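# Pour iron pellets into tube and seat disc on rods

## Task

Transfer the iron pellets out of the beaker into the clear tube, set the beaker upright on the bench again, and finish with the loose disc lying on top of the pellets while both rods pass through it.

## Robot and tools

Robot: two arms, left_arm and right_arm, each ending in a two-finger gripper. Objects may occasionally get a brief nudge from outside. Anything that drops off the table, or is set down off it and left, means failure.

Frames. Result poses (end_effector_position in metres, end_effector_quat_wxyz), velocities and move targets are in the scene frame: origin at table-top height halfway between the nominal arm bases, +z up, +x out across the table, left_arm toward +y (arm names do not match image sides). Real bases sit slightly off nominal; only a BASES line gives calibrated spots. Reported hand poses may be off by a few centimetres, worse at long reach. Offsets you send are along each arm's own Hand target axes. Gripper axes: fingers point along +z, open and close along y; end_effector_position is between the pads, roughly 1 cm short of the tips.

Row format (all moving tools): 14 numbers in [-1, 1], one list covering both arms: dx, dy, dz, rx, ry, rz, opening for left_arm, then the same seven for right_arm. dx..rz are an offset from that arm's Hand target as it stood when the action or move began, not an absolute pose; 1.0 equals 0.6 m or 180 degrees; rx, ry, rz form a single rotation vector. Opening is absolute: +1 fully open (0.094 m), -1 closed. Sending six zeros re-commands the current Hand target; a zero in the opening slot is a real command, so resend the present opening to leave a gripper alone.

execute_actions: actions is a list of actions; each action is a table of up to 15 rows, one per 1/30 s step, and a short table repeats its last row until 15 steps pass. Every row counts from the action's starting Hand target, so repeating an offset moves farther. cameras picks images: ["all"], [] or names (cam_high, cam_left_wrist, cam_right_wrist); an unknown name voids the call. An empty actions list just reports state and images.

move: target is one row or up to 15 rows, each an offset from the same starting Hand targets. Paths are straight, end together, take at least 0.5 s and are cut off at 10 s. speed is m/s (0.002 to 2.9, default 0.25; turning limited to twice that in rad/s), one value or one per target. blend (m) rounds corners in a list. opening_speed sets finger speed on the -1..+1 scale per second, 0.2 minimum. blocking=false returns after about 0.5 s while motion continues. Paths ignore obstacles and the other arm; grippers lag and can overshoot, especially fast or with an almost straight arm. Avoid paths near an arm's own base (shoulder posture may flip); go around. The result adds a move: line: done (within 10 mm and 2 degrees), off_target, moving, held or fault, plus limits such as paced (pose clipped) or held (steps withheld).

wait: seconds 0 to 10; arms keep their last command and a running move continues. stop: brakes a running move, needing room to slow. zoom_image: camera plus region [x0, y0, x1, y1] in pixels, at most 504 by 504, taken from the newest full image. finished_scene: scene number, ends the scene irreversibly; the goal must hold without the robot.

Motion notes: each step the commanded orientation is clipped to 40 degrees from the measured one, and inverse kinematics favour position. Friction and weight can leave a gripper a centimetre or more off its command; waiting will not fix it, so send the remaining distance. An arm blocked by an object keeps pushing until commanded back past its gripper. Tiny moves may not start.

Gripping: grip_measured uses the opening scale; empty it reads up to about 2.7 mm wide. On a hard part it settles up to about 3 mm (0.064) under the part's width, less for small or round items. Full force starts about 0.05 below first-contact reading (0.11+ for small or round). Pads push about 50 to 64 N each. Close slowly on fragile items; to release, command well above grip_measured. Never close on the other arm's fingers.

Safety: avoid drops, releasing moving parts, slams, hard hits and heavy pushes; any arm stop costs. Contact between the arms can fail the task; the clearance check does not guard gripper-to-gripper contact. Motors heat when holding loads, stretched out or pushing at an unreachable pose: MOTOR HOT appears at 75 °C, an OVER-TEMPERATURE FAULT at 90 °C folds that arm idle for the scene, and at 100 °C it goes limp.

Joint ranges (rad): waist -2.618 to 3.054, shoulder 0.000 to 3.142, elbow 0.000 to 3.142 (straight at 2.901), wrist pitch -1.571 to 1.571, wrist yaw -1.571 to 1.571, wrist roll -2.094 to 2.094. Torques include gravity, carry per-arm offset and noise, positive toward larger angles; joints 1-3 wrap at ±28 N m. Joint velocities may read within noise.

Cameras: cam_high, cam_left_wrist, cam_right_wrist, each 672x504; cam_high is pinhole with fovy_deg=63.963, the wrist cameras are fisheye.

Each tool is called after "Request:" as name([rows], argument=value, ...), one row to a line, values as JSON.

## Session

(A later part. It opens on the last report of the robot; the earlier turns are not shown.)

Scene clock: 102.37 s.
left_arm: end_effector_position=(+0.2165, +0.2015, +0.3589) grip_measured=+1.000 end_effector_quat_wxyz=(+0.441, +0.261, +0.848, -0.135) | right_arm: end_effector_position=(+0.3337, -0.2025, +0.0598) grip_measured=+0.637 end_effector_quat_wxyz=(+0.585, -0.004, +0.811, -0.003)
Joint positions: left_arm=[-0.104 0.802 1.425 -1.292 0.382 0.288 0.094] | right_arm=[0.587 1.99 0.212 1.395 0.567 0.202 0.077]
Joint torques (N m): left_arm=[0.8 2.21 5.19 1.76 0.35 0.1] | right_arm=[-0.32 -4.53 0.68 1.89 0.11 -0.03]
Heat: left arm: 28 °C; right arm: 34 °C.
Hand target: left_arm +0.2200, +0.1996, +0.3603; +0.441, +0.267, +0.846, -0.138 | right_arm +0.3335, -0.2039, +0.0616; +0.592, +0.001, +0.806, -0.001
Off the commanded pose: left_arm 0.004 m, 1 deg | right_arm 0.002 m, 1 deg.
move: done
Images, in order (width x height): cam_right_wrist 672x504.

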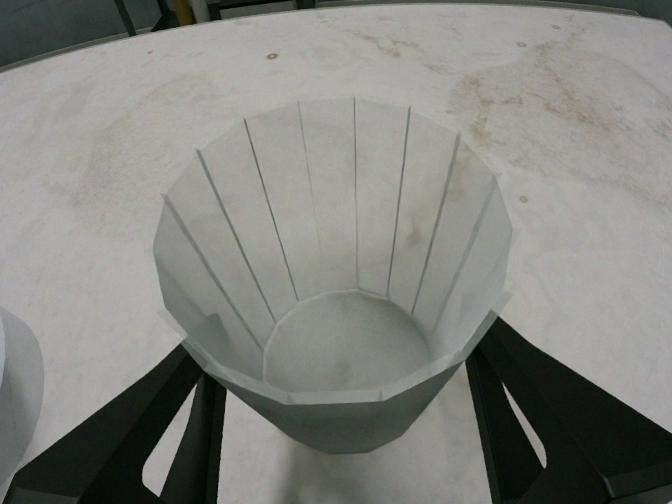

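Request:
move(target=[0,0,0,0,0,0,1.0,0,0,0,0,0,0,1.0], opening_speed=0.5, cameras=["all"])

Scene clock: 104.37 s.
left_arm: end_effector_position=(+0.2165, +0.2015, +0.3589) grip_measured=+1.000 end_effector_quat_wxyz=(+0.441, +0.261, +0.848, -0.135) | right_arm: end_effector_position=(+0.3334, -0.2027, +0.0587) grip_measured=+0.998 end_effector_quat_wxyz=(+0.584, -0.005, +0.812, -0.004)
Joint positions: left_arm=[-0.104 0.802 1.425 -1.292 0.382 0.288 0.094] | right_arm=[0.587 1.994 0.212 1.396 0.567 0.202 0.094]
Joint torques (N m): left_arm=[0.62 2.13 4.97 1.82 0.32 0.05] | right_arm=[-0.32 -4.83 0.49 1.86 0.11 -0.03]
Heat: left arm: 28 °C; right arm: 34 °C.
Hand target: left_arm +0.2200, +0.1996, +0.3603; +0.441, +0.267, +0.846, -0.138 | right_arm +0.3335, -0.2039, +0.0616; +0.592, +0.001, +0.806, -0.001
Off the commanded pose: left_arm 0.004 m, 1 deg | right_arm 0.003 m, 1 deg.
move: done

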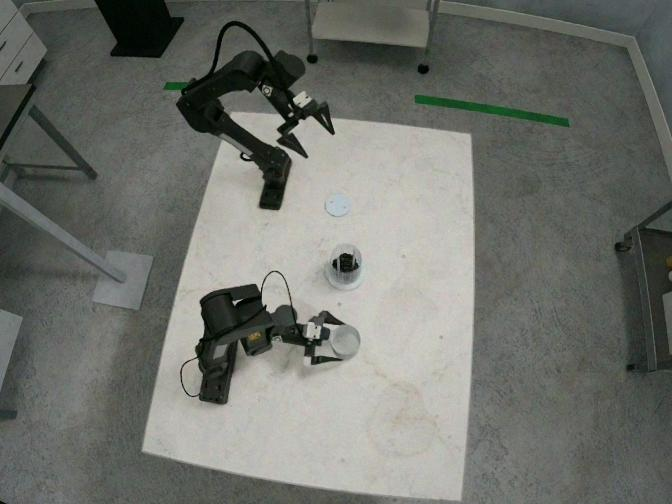

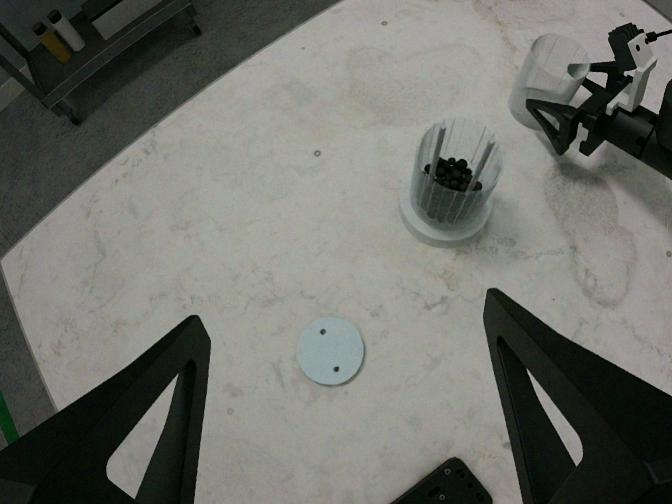

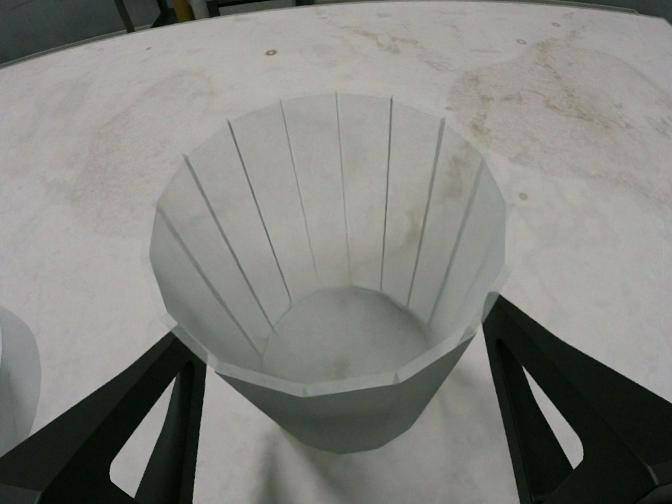

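Request:
move([
  [0,0,0,0,0,0,1.0,-0.2703,0,-0.0847,0,0,0,1.0],
  [0.2723,0.0832,0.1938,0.0726,0.2998,0.1381,1.0,-0.1689,0.1283,-0.2302,-0.3356,-0.1379,-0.0217,1.0],
], speed=0.25, cameras=["all"])

Scene clock: 114.53 s.
left_arm: end_effector_position=(+0.2460, +0.2417, +0.1598) grip_measured=+1.000 end_effector_quat_wxyz=(-0.008, +0.505, +0.863, -0.002) | right_arm: end_effector_position=(+0.2352, -0.1250, +0.1881) grip_measured=+0.998 end_effector_quat_wxyz=(+0.614, -0.335, +0.611, +0.370)
Joint positions: left_arm=[-0.215 1.358 1.223 -1.452 -0.001 0.828 0.094] | right_arm=[0.233 1.457 0.014 1.484 -0.797 0.069 0.094]
Joint torques (N m): left_arm=[-0.81 -3.59 5.59 0.55 0.04 0.18] | right_arm=[-0.62 -2.59 2.06 2.07 -0.09 0.15]
Heat: left arm: 27 °C; right arm: 33 °C.
Hand target: left_arm +0.2500, +0.2397, +0.1599; +0.000, +0.515, +0.857, +0.000 | right_arm +0.2323, -0.1266, +0.1997; +0.664, -0.321, +0.557, +0.382
Off the commanded pose: left_arm 0.004 m, 2 deg | right_arm 0.012 m, 9 deg.
joint sent to its limit (right arm) — joint 3 (elbow), lower limit, where the elbow is as bent as it goes; joint 4 (wrist pitch), upper limit. The joint targets are off in orientation, not in position.
move: off_target (right_arm)

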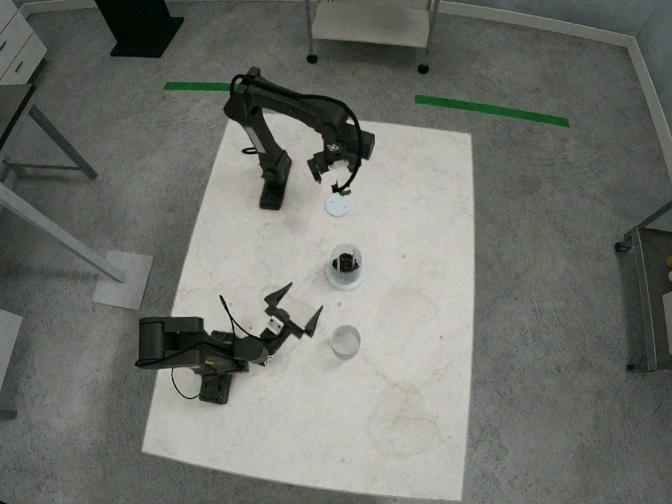

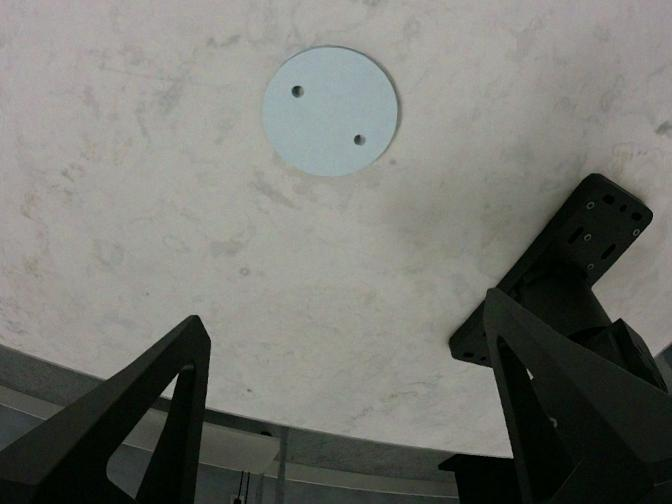

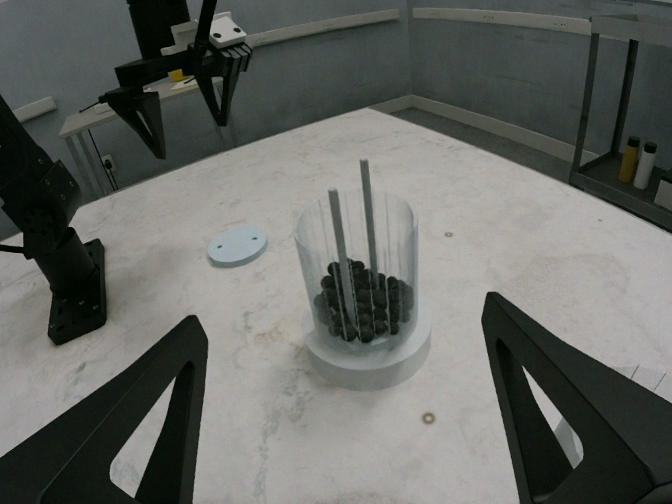

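Request:
move(target=[-0.0322,0.0225,0.1667,0,0,0,1.0,0,0,0,0,0,0,1.0], speed=0.2, cameras=["all"])

Scene clock: 117.20 s.
left_arm: end_effector_position=(+0.2669, +0.2330, +0.0619) grip_measured=+1.000 end_effector_quat_wxyz=(-0.006, +0.512, +0.859, +0.000) | right_arm: end_effector_position=(+0.2350, -0.1249, +0.1880) grip_measured=+0.998 end_effector_quat_wxyz=(+0.614, -0.336, +0.611, +0.370)
Joint positions: left_arm=[-0.232 1.48 0.933 -1.036 -0.003 0.826 0.094] | right_arm=[0.233 1.457 0.014 1.484 -0.799 0.069 0.094]
Joint torques (N m): left_arm=[-0.68 -4.21 5.29 0.55 0 -0.1] | right_arm=[-0.57 -2.66 2.14 2.1 -0.09 0.15]
Heat: left arm: 27 °C; right arm: 33 °C.
Hand target: left_arm +0.2709, +0.2289, +0.0598; +0.000, +0.515, +0.857, +0.000 | right_arm +0.2323, -0.1266, +0.1997; +0.664, -0.321, +0.557, +0.382
Off the commanded pose: left_arm 0.006 m, 1 deg | right_arm 0.012 m, 9 deg.
joint sent to its limit (right arm) — joint 3 (elbow), lower limit, where the elbow is as bent as it goes; joint 4 (wrist pitch), upper limit. The joint targets are off in orientation, not in position.
move: off_target (right_arm)

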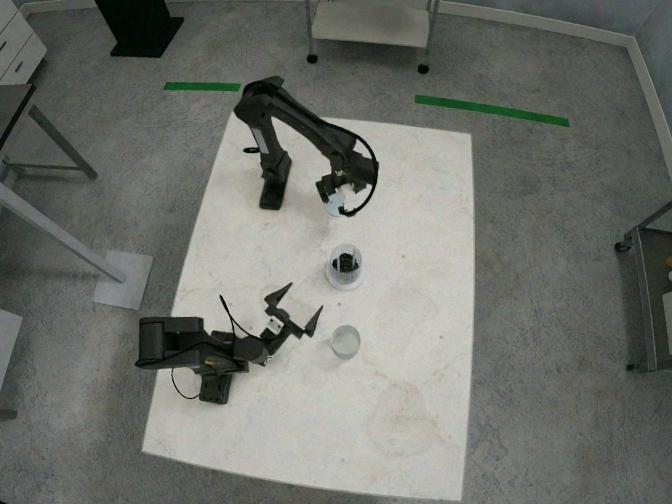

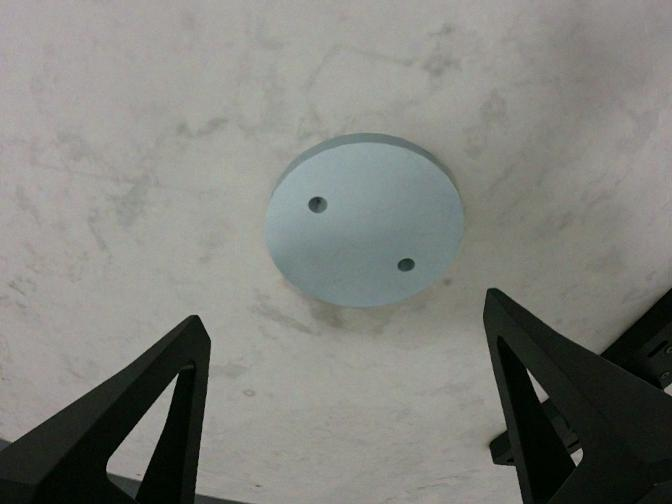

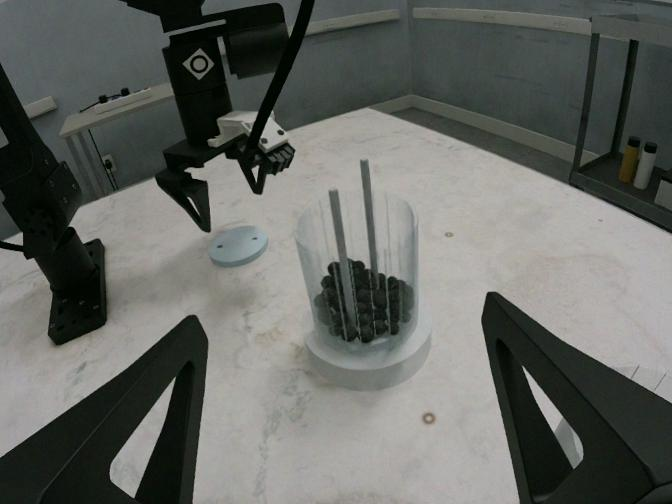

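Request:
move(target=[0.0062,-0.008,0.05,0,0,0,1.0,0,0,0,0,0,0,1.0], speed=0.1, cameras=["cam_left_wrist","cam_right_wrist"])

Request:
zoom_image(camera="cam_right_wrist", region=[140, 90, 320, 280])

Scene clock: 119.80 s.
left_arm: end_effector_position=(+0.2614, +0.2344, +0.0321) grip_measured=+1.000 end_effector_quat_wxyz=(-0.006, +0.511, +0.859, +0.000) | right_arm: end_effector_position=(+0.2350, -0.1249, +0.1880) grip_measured=+0.998 end_effector_quat_wxyz=(+0.614, -0.336, +0.611, +0.370)
Joint positions: left_arm=[-0.232 1.503 0.827 -0.907 -0.003 0.825 0.094] | right_arm=[0.233 1.457 0.014 1.484 -0.799 0.069 0.094]
Joint torques (N m): left_arm=[-0.94 -4.31 5.2 0.59 0.04 -0.08] | right_arm=[-0.57 -2.62 2.04 2.06 -0.08 0.14]
Heat: left arm: 27 °C; right arm: 33 °C.
Hand target: left_arm +0.2649, +0.2299, +0.0298; +0.000, +0.515, +0.857, +0.000 | right_arm +0.2323, -0.1266, +0.1997; +0.664, -0.321, +0.557, +0.382
Off the commanded pose: left_arm 0.006 m, 1 deg | right_arm 0.012 m, 9 deg.
joint sent to its limit (right arm) — joint 3 (elbow), lower limit, where the elbow is as bent as it goes; joint 4 (wrist pitch), upper limit. The joint targets are off in orientation, not in position.
move: off_target (right_arm)
Images, in order (width x height): cam_left_wrist 672x504, cam_right_wrist 672x504.

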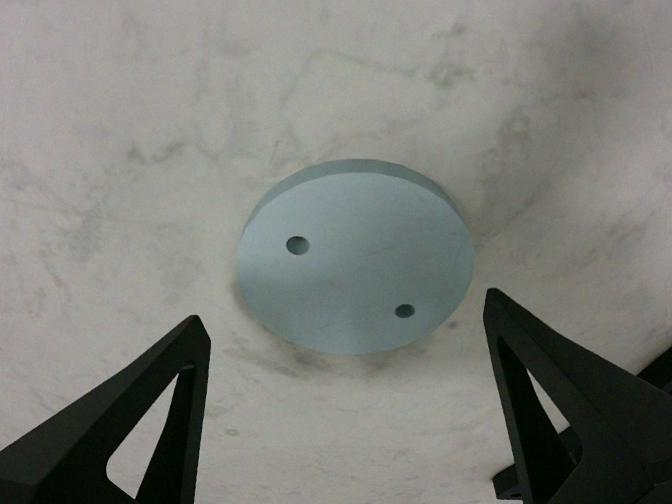

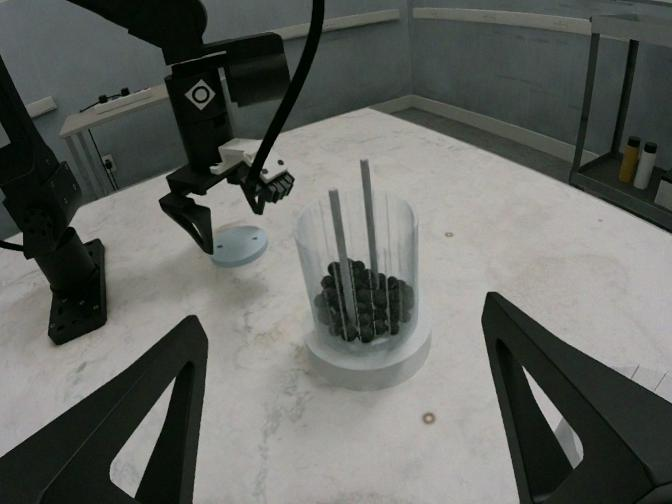

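Scaled by 2.653 from the camera's 672x504 image, which has a finer 960x720 frame.

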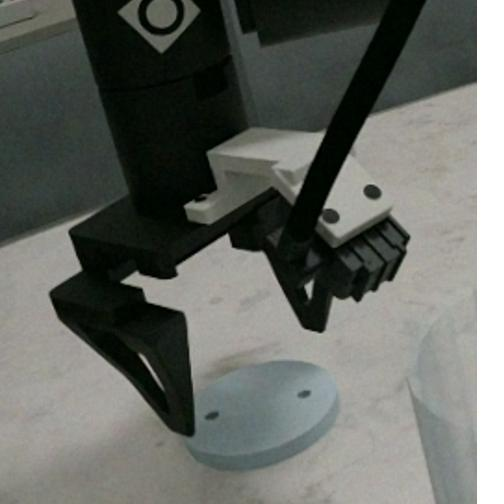

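Request:
move(target=[0,-0.0025,0.0283,0,0,0,1.0,0,0,0,0,0,0,1.0], speed=0.06, cameras=["cam_left_wrist","cam_right_wrist"])

Request:
zoom_image(camera="cam_right_wrist", region=[140, 130, 320, 290])

Scene clock: 121.87 s.
left_arm: end_effector_position=(+0.2598, +0.2337, +0.0150) grip_measured=+1.000 end_effector_quat_wxyz=(-0.007, +0.511, +0.859, -0.001) | right_arm: end_effector_position=(+0.2350, -0.1249, +0.1880) grip_measured=+0.998 end_effector_quat_wxyz=(+0.614, -0.336, +0.611, +0.370)
Joint positions: left_arm=[-0.236 1.534 0.779 -0.83 -0.003 0.82 0.094] | right_arm=[0.233 1.457 0.014 1.484 -0.799 0.069 0.094]
Joint torques (N m): left_arm=[-0.87 -4.4 4.7 0.66 0.05 -0.09] | right_arm=[-0.57 -2.55 2.13 2.11 -0.11 0.13]
Heat: left arm: 27 °C; right arm: 33 °C.
Hand target: left_arm +0.2636, +0.2292, +0.0129; +0.000, +0.515, +0.857, +0.000 | right_arm +0.2323, -0.1266, +0.1997; +0.664, -0.321, +0.557, +0.382
Off the commanded pose: left_arm 0.006 m, 1 deg | right_arm 0.012 m, 9 deg.
joint sent to its limit (right arm) — joint 3 (elbow), lower limit, where the elbow is as bent as it goes; joint 4 (wrist pitch), upper limit. The joint targets are off in orientation, not in position.
move: off_target (right_arm)
Images, in order (width x height): cam_left_wrist 672x504, cam_right_wrist 672x504.

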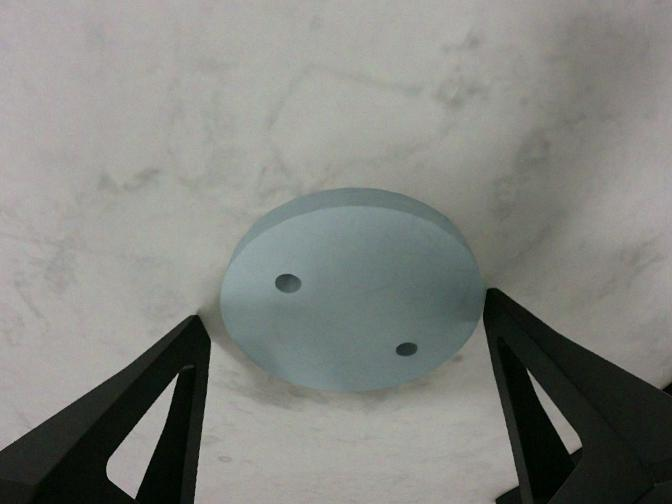

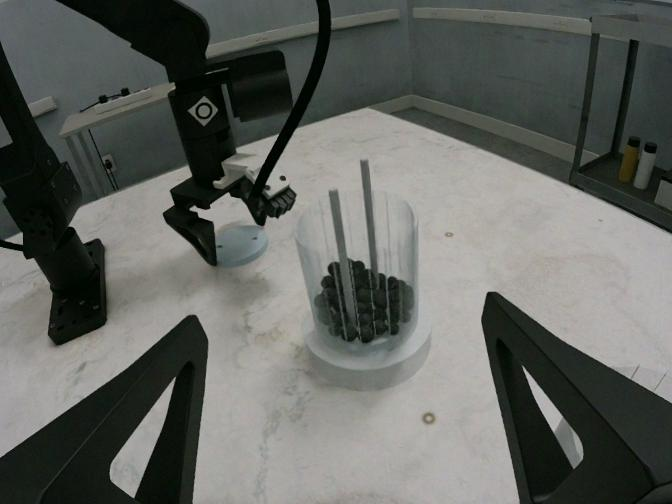

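Scaled by 2.800 from the camera's 672x504 image, which has a finer 960x720 frame.

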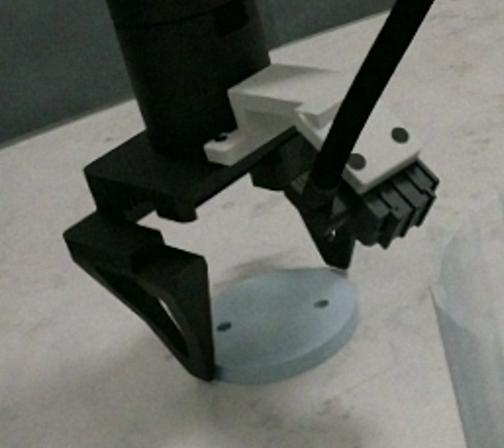

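Request:
move(target=[0.0025,0,0,0,0,0,0.5,0,0,0,0,0,0,1.0], opening_speed=0.25, cameras=["cam_left_wrist","cam_right_wrist"])

Request:
zoom_image(camera="cam_right_wrist", region=[140, 130, 320, 290])

Scene clock: 125.47 s.
left_arm: end_effector_position=(+0.2597, +0.2316, +0.0150) grip_measured=+0.663 end_effector_quat_wxyz=(-0.007, +0.515, +0.857, +0.000) | right_arm: end_effector_position=(+0.2350, -0.1249, +0.1880) grip_measured=+0.998 end_effector_quat_wxyz=(+0.614, -0.336, +0.611, +0.370)
Joint positions: left_arm=[-0.246 1.534 0.779 -0.829 -0.003 0.82 0.078] | right_arm=[0.233 1.457 0.014 1.484 -0.799 0.069 0.094]
Joint torques (N m): left_arm=[-0.35 -4.79 4.45 0.58 0.04 0] | right_arm=[-0.62 -2.59 2.02 2.06 -0.09 0.11]
Heat: left arm: 27 °C; right arm: 33 °C.
Hand target: left_arm +0.2629, +0.2305, +0.0129; +0.000, +0.515, +0.857, +0.000 | right_arm +0.2323, -0.1266, +0.1997; +0.664, -0.321, +0.557, +0.382
Off the commanded pose: left_arm 0.004 m, 1 deg | right_arm 0.012 m, 9 deg.
joint sent to its limit (right arm) — joint 3 (elbow), lower limit, where the elbow is as bent as it goes; joint 4 (wrist pitch), upper limit. The joint targets are off in orientation, not in position.
move: off_target (right_arm)
Images, in order (width x height): cam_left_wrist 672x504, cam_right_wrist 672x504.

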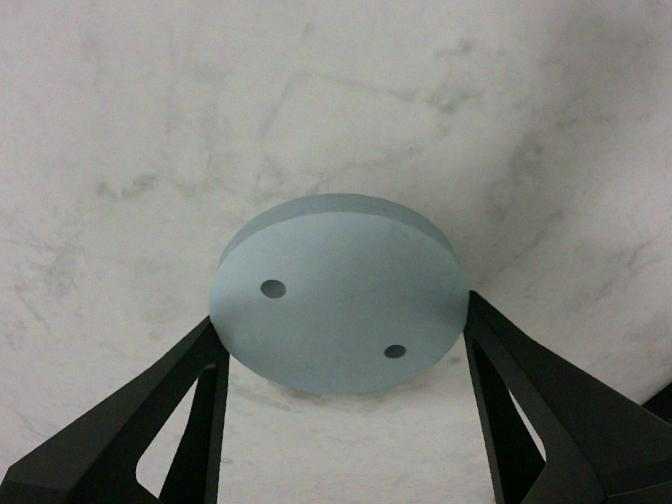

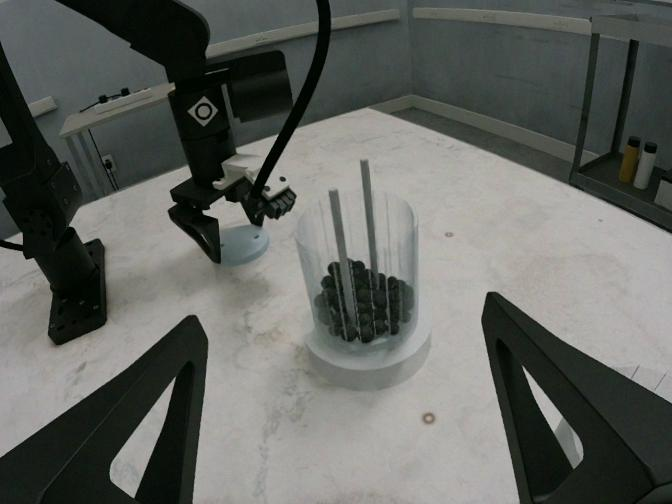

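Scaled by 2.800 from the camera's 672x504 image, which has a finer 960x720 frame.

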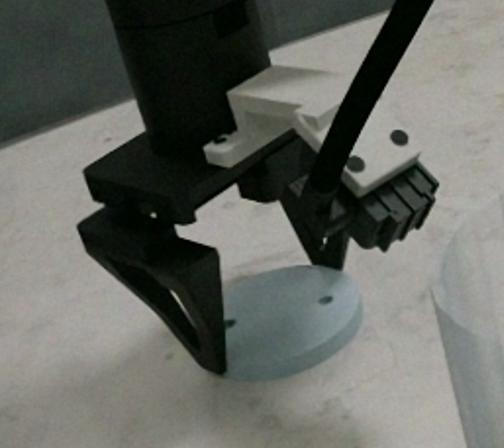

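Request:
move([
  [0,0,-0.2283,0,0,0,0.5,0,0,0,0,0,0,1.0],
  [-0.2395,-0.0482,-0.295,0,0,-0.2444,0.5,0,0,0,0,0,0,1.0],
], speed=0.2, cameras=["all"])

Scene clock: 134.07 s.
left_arm: end_effector_position=(+0.3017, +0.0929, +0.1867) grip_measured=+0.663 end_effector_quat_wxyz=(-0.003, +0.163, +0.987, +0.000) | right_arm: end_effector_position=(+0.2350, -0.1249, +0.1880) grip_measured=+0.998 end_effector_quat_wxyz=(+0.614, -0.336, +0.611, +0.370)
Joint positions: left_arm=[-0.629 1.807 1.786 -1.554 0.002 -0.318 0.078] | right_arm=[0.233 1.457 0.014 1.484 -0.799 0.069 0.094]
Joint torques (N m): left_arm=[-0.75 -6.84 7.94 0.26 0.04 -0.04] | right_arm=[-0.58 -2.61 2 2.08 -0.08 0.11]
Heat: left arm: 27 °C; right arm: 32 °C.
Hand target: left_arm +0.3050, +0.0902, +0.1899; +0.000, +0.156, +0.988, +0.000 | right_arm +0.2323, -0.1266, +0.1997; +0.664, -0.321, +0.557, +0.382
Off the commanded pose: left_arm 0.005 m, 1 deg | right_arm 0.012 m, 9 deg.
joint sent to its limit (right arm) — joint 3 (elbow), lower limit, where the elbow is as bent as it goes; joint 4 (wrist pitch), upper limit. The joint targets are off in orientation, not in position.
move: off_target (right_arm)

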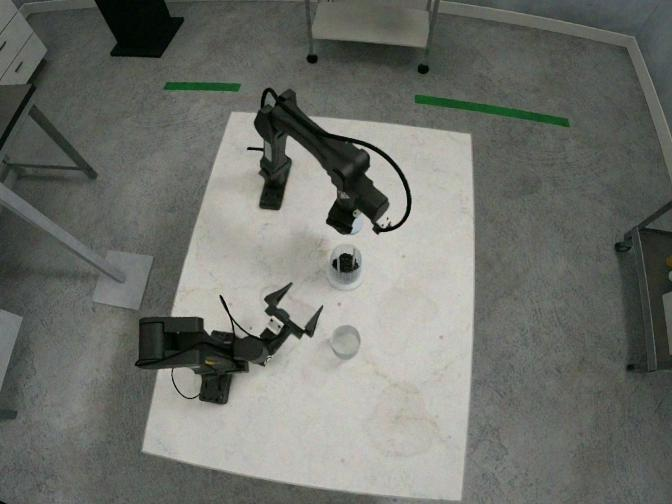

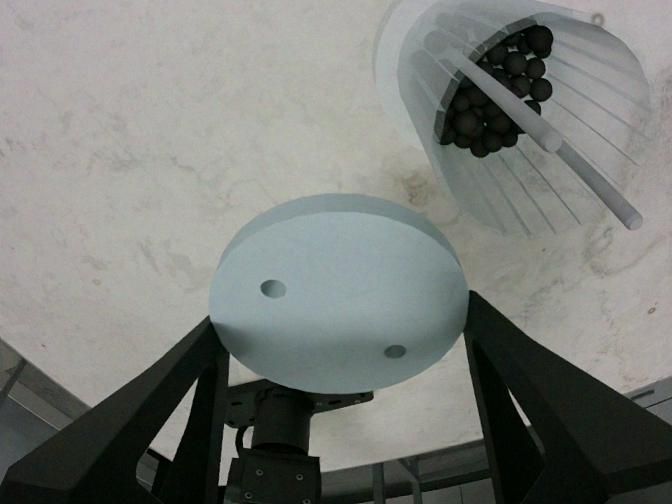

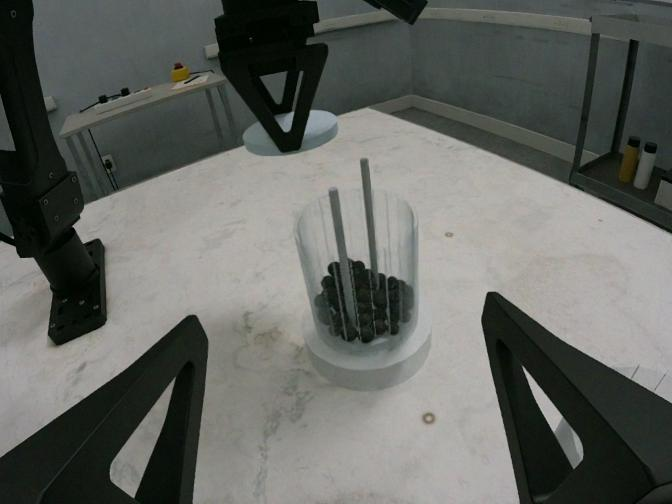

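Request:
zoom_image(camera="cam_left_wrist", region=[500, 100, 660, 250])

Request:
zoom_image(camera="cam_left_wrist", region=[200, 190, 480, 400])

Request:
zoom_image(camera="cam_right_wrist", region=[200, 0, 450, 250])

Scaled by 3.150 from the camera's 672x504 image, which has a finer 960x720 frame.

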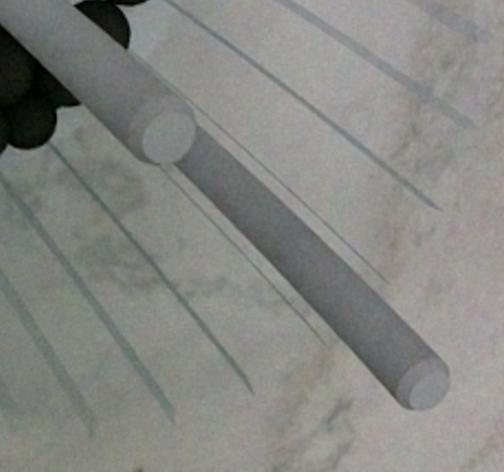

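Scaled by 1.800 from the camera's 672x504 image, which has a finer 960x720 frame.

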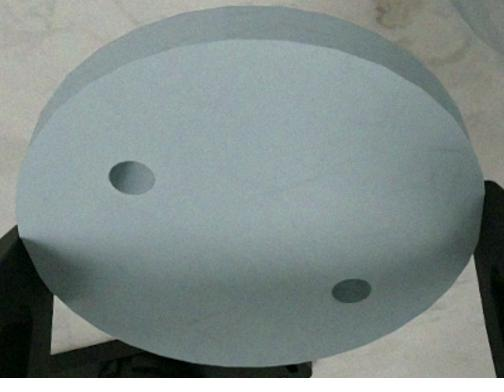

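Scaled by 2.016 from the camera's 672x504 image, which has a finer 960x720 frame.

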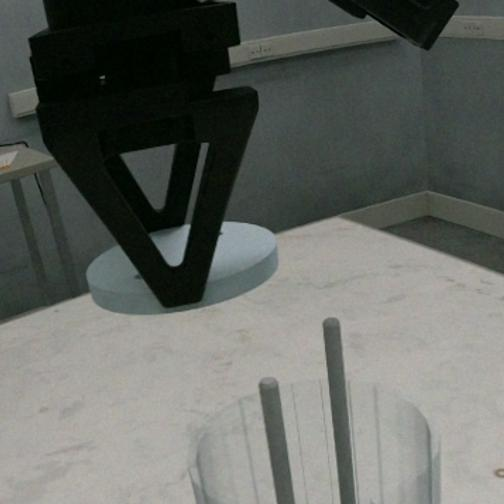

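Request:
zoom_image(camera="cam_left_wrist", region=[400, 0, 560, 160])

Scaled by 3.150 from the camera's 672x504 image, which has a finer 960x720 frame.

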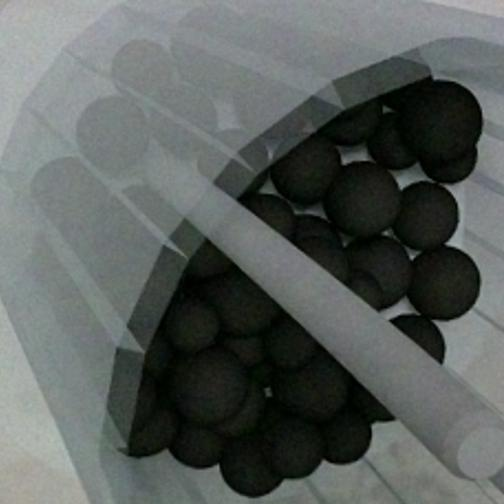

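Request:
move(target=[-0.0315,-0.0827,-0.0067,0,0,-0.0267,0.5,0,0,0,0,0,0,1.0], speed=0.1, cameras=["all"])

Request:
zoom_image(camera="cam_left_wrist", region=[380, 80, 600, 300])

Request:
zoom_image(camera="cam_right_wrist", region=[200, 0, 450, 250])

Scene clock: 144.13 s.
left_arm: end_effector_position=(+0.3050, +0.0400, +0.1913) grip_measured=+0.663 end_effector_quat_wxyz=(+0.012, +0.121, +0.992, -0.011) | right_arm: end_effector_position=(+0.2350, -0.1249, +0.1880) grip_measured=+0.998 end_effector_quat_wxyz=(+0.614, -0.336, +0.611, +0.370)
Joint positions: left_arm=[-0.74 1.928 1.964 -1.573 0.003 -0.513 0.078] | right_arm=[0.233 1.457 0.014 1.484 -0.799 0.069 0.094]
Joint torques (N m): left_arm=[-0.17 -8.16 8.03 0.32 0.05 -0.07] | right_arm=[-0.66 -2.63 2.29 2.08 -0.09 0.13]
Heat: left arm: 27 °C; right arm: 32 °C.
Hand target: left_arm +0.3076, +0.0372, +0.1940; +0.000, +0.115, +0.993, +0.000 | right_arm +0.2323, -0.1266, +0.1997; +0.664, -0.321, +0.557, +0.382
Off the commanded pose: left_arm 0.005 m, 2 deg | right_arm 0.012 m, 9 deg.
joint sent to its limit (left arm) — joint 4 (wrist pitch), lower limit. The joint targets are off in position, not in orientation.
joint sent to its limit (right arm) — joint 3 (elbow), lower limit, where the elbow is as bent as it goes; joint 4 (wrist pitch), upper limit. The joint targets are off in orientation, not in position.
move: off_target (right_arm)

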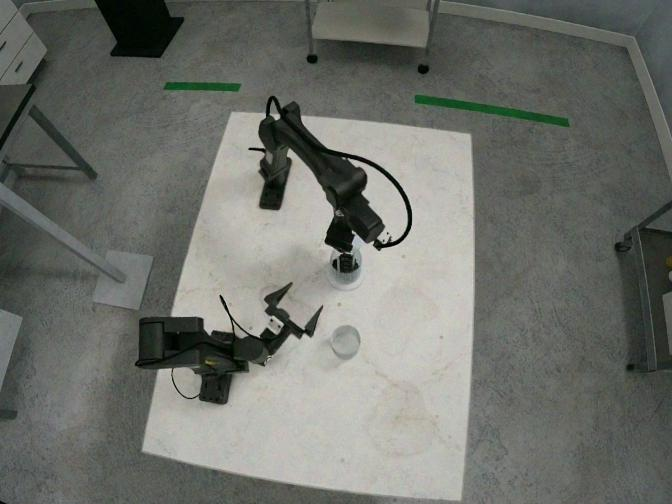

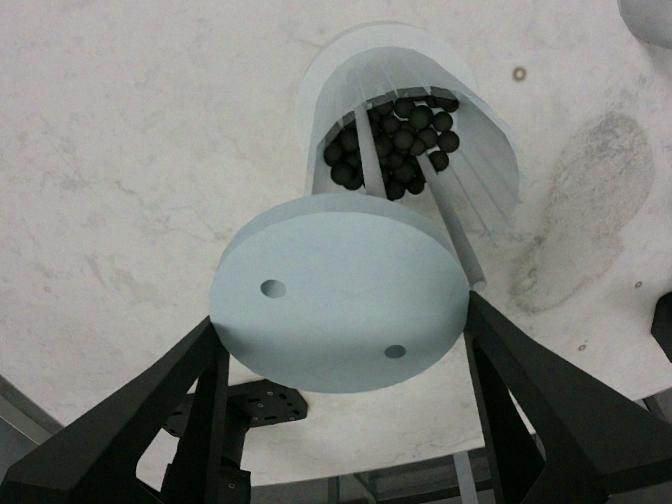

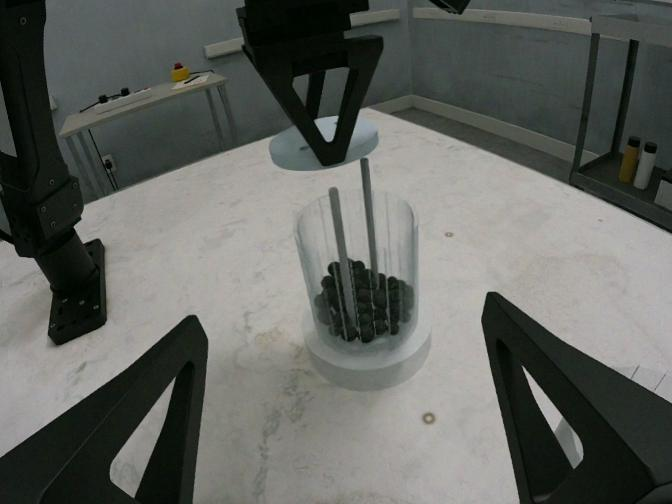

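Scaled by 2.291 from the camera's 672x504 image, which has a finer 960x720 frame.

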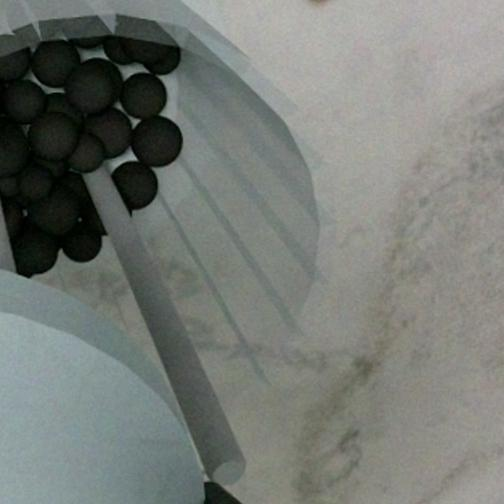

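Scaled by 2.016 from the camera's 672x504 image, which has a finer 960x720 frame.

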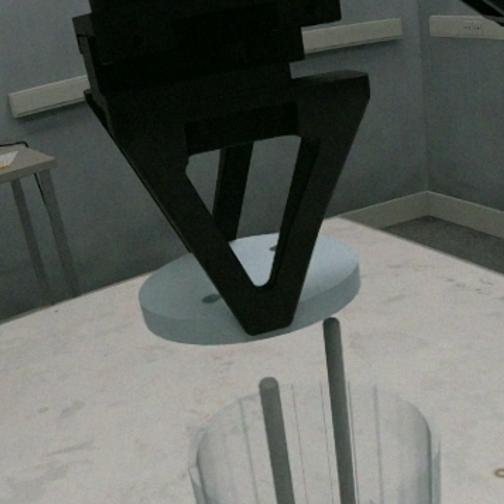

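Request:
move(target=[-0.0133,-0.0552,0.01,0,0,0,0.5,0,0,0,0,0,0,1.0], speed=0.08, cameras=["all"])

Request:
zoom_image(camera="cam_left_wrist", region=[200, 0, 480, 280])

Request:
zoom_image(camera="cam_right_wrist", region=[260, 60, 450, 250])

Scene clock: 146.73 s.
left_arm: end_effector_position=(+0.3047, +0.0069, +0.1860) grip_measured=+0.663 end_effector_quat_wxyz=(+0.016, +0.121, +0.992, -0.015) | right_arm: end_effector_position=(+0.2350, -0.1249, +0.1880) grip_measured=+0.998 end_effector_quat_wxyz=(+0.614, -0.336, +0.611, +0.370)
Joint positions: left_arm=[-0.802 2.017 2.068 -1.577 0.003 -0.576 0.078] | right_arm=[0.233 1.457 0.014 1.484 -0.799 0.069 0.094]
Joint torques (N m): left_arm=[-0.28 -8.72 8.08 0.36 -0.01 -0.05] | right_arm=[-0.64 -2.55 2.02 2.1 -0.09 0.12]
Heat: left arm: 27 °C; right arm: 32 °C.
Hand target: left_arm +0.3078, +0.0031, +0.1880; +0.000, +0.115, +0.993, +0.000 | right_arm +0.2323, -0.1266, +0.1997; +0.664, -0.321, +0.557, +0.382
Off the commanded pose: left_arm 0.005 m, 3 deg | right_arm 0.012 m, 9 deg.
joint sent to its limit (left arm) — joint 4 (wrist pitch), lower limit. The joint targets are off in position, not in orientation.
joint sent to its limit (right arm) — joint 3 (elbow), lower limit, where the elbow is as bent as it goes; joint 4 (wrist pitch), upper limit. The joint targets are off in orientation, not in position.
move: off_target (left_arm, right_arm)

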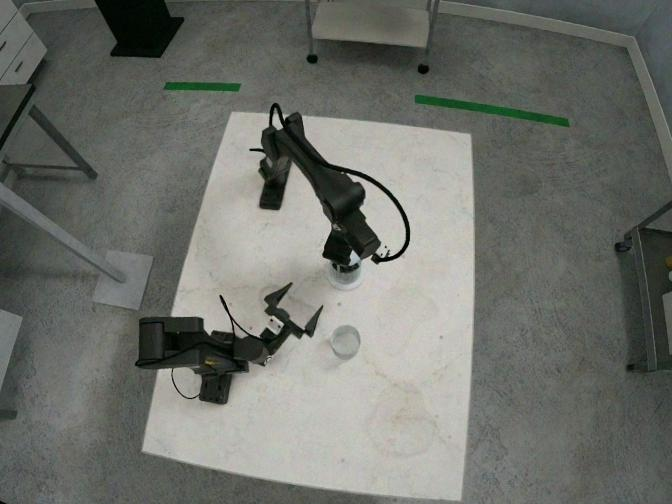

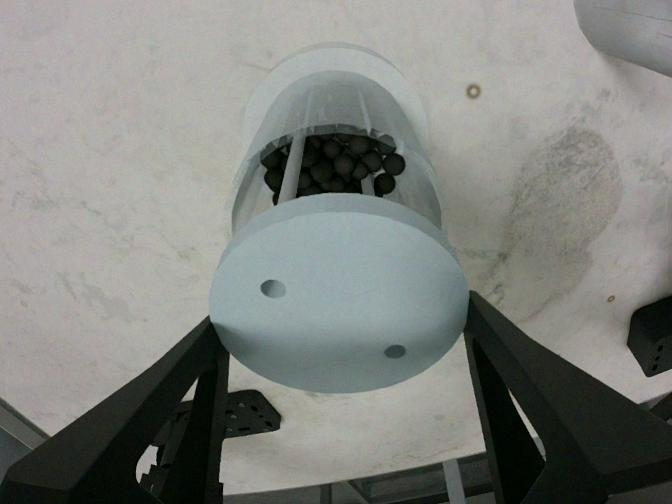

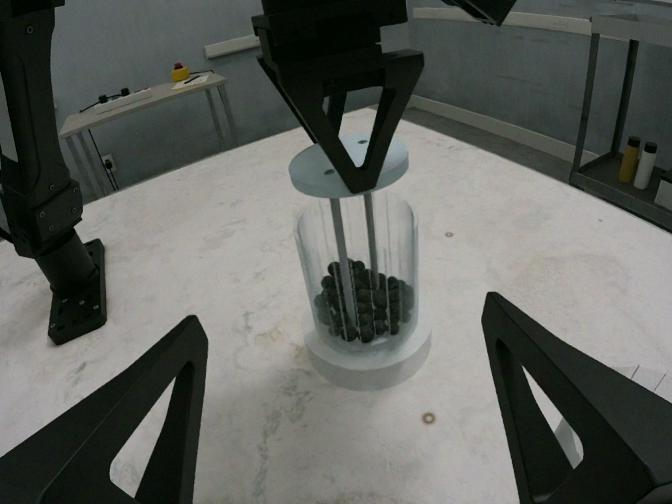

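Scaled by 1.800 from the camera's 672x504 image, which has a finer 960x720 frame.

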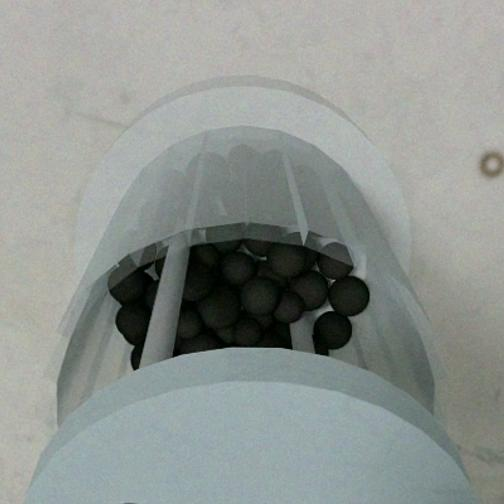

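Scaled by 2.653 from the camera's 672x504 image, which has a finer 960x720 frame.

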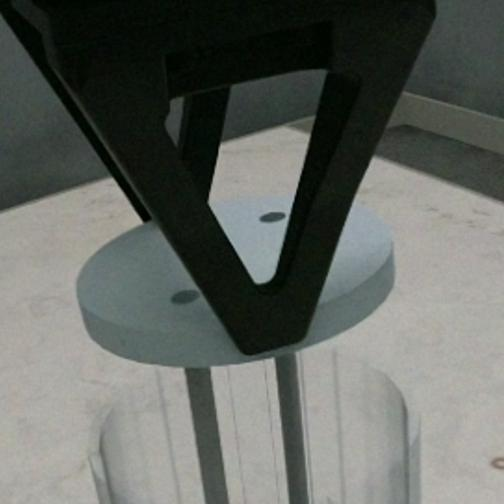

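Request:
zoom_image(camera="cam_right_wrist", region=[310, 120, 400, 210])

Request:
zoom_image(camera="cam_right_wrist", region=[310, 180, 400, 270])

Scaled by 5.600 from the camera's 672x504 image, which has a finer 960x720 frame.

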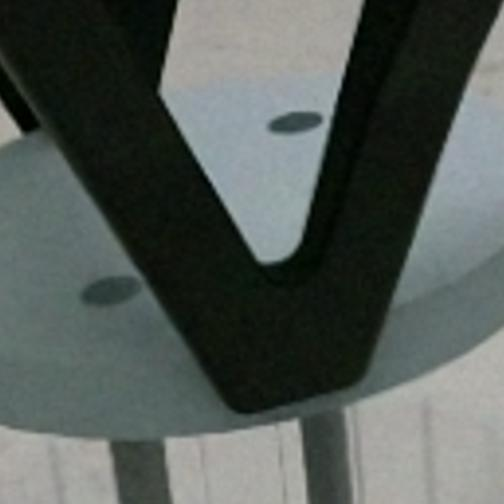

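Scaled by 5.600 from the camera's 672x504 image, which has a finer 960x720 frame.

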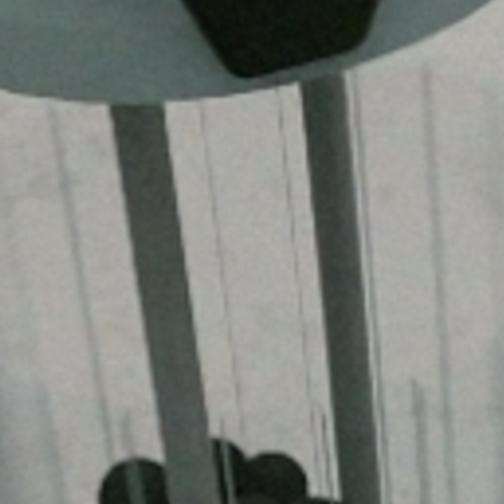

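Request:
move(target=[-0.0007,0,0.0167,0,0,0,0.5,0,0,0,0,0,0,1.0], speed=0.03, cameras=["all"])

Request:
zoom_image(camera="cam_left_wrist", region=[200, 0, 480, 280])

Request:
zoom_image(camera="cam_right_wrist", region=[310, 120, 410, 220])

Scene clock: 151.33 s.
left_arm: end_effector_position=(+0.3052, +0.0072, +0.1781) grip_measured=+0.663 end_effector_quat_wxyz=(+0.006, +0.120, +0.993, -0.007) | right_arm: end_effector_position=(+0.2350, -0.1249, +0.1880) grip_measured=+0.998 end_effector_quat_wxyz=(+0.614, -0.336, +0.611, +0.370)
Joint positions: left_arm=[-0.801 2.039 2.068 -1.582 0.003 -0.577 0.078] | right_arm=[0.233 1.457 0.014 1.484 -0.799 0.069 0.094]
Joint torques (N m): left_arm=[-0.08 -8.62 7.47 0.37 0.03 -0.05] | right_arm=[-0.64 -2.69 2.15 2.09 -0.09 0.16]
Heat: left arm: 28 °C; right arm: 32 °C.
Hand target: left_arm +0.3082, +0.0030, +0.1780; +0.000, +0.115, +0.993, +0.000 | right_arm +0.2323, -0.1266, +0.1997; +0.664, -0.321, +0.557, +0.382
Off the commanded pose: left_arm 0.005 m, 1 deg | right_arm 0.012 m, 9 deg.
joint sent to its limit (left arm) — joint 4 (wrist pitch), lower limit. The joint targets are off in position, not in orientation.
joint sent to its limit (right arm) — joint 3 (elbow), lower limit, where the elbow is as bent as it goes; joint 4 (wrist pitch), upper limit. The joint targets are off in orientation, not in position.
move: off_target (right_arm)

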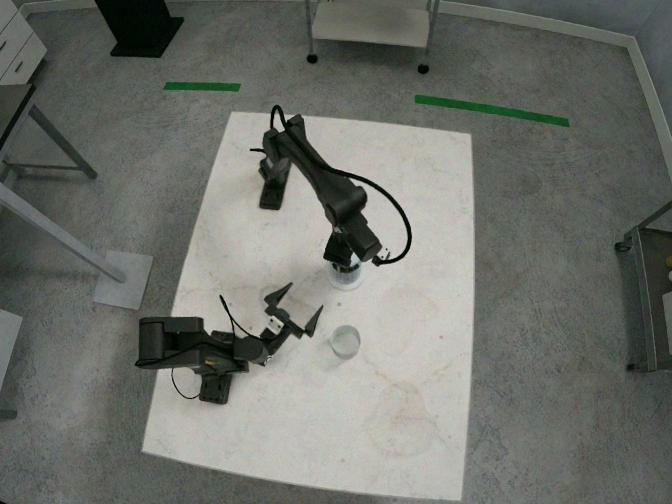

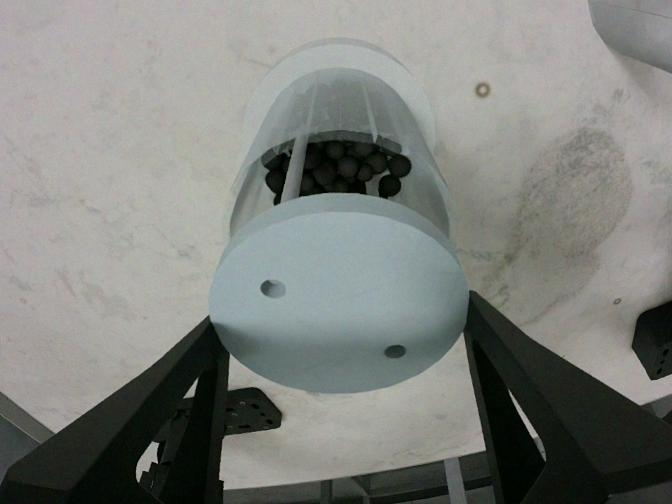

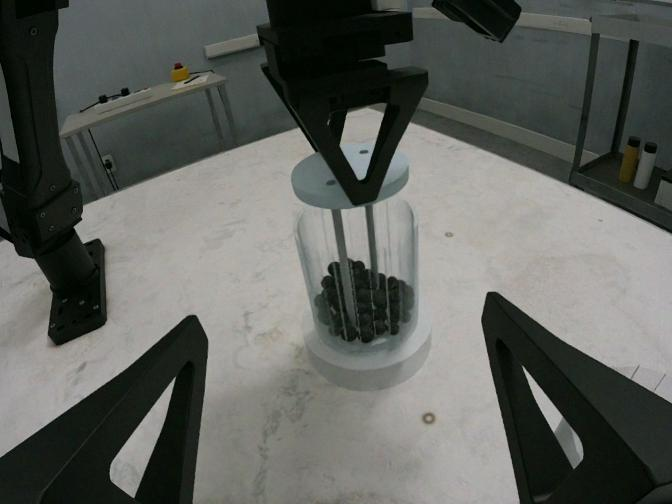

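Scaled by 1.800 from the camera's 672x504 image, which has a finer 960x720 frame.

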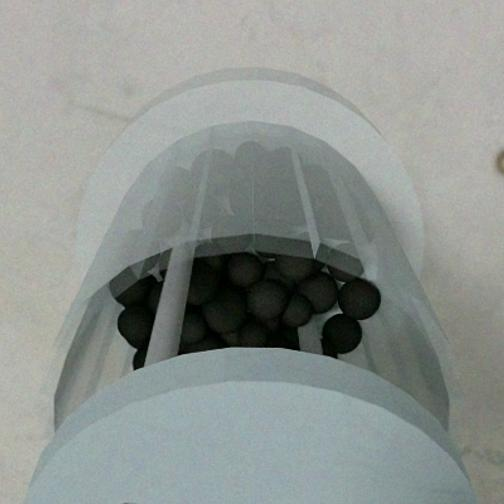

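Scaled by 5.040 from the camera's 672x504 image, which has a finer 960x720 frame.

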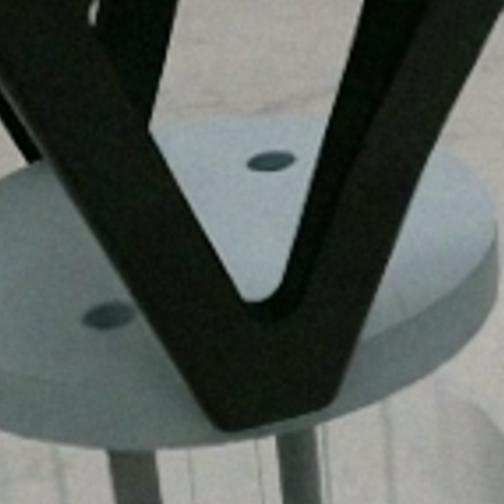

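Request:
zoom_image(camera="cam_left_wrist", region=[270, 110, 400, 210])

Request:
zoom_image(camera="cam_left_wrist", region=[240, 260, 430, 380])

Scaled by 3.877 from the camera's 672x504 image, which has a finer 960x720 frame.

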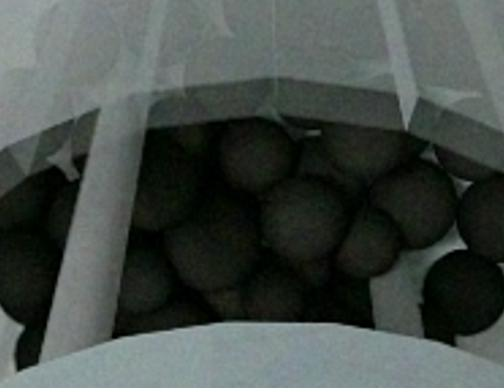

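Scaled by 2.653 from the camera's 672x504 image, which has a finer 960x720 frame.

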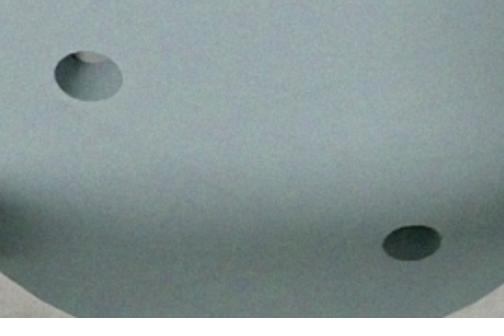

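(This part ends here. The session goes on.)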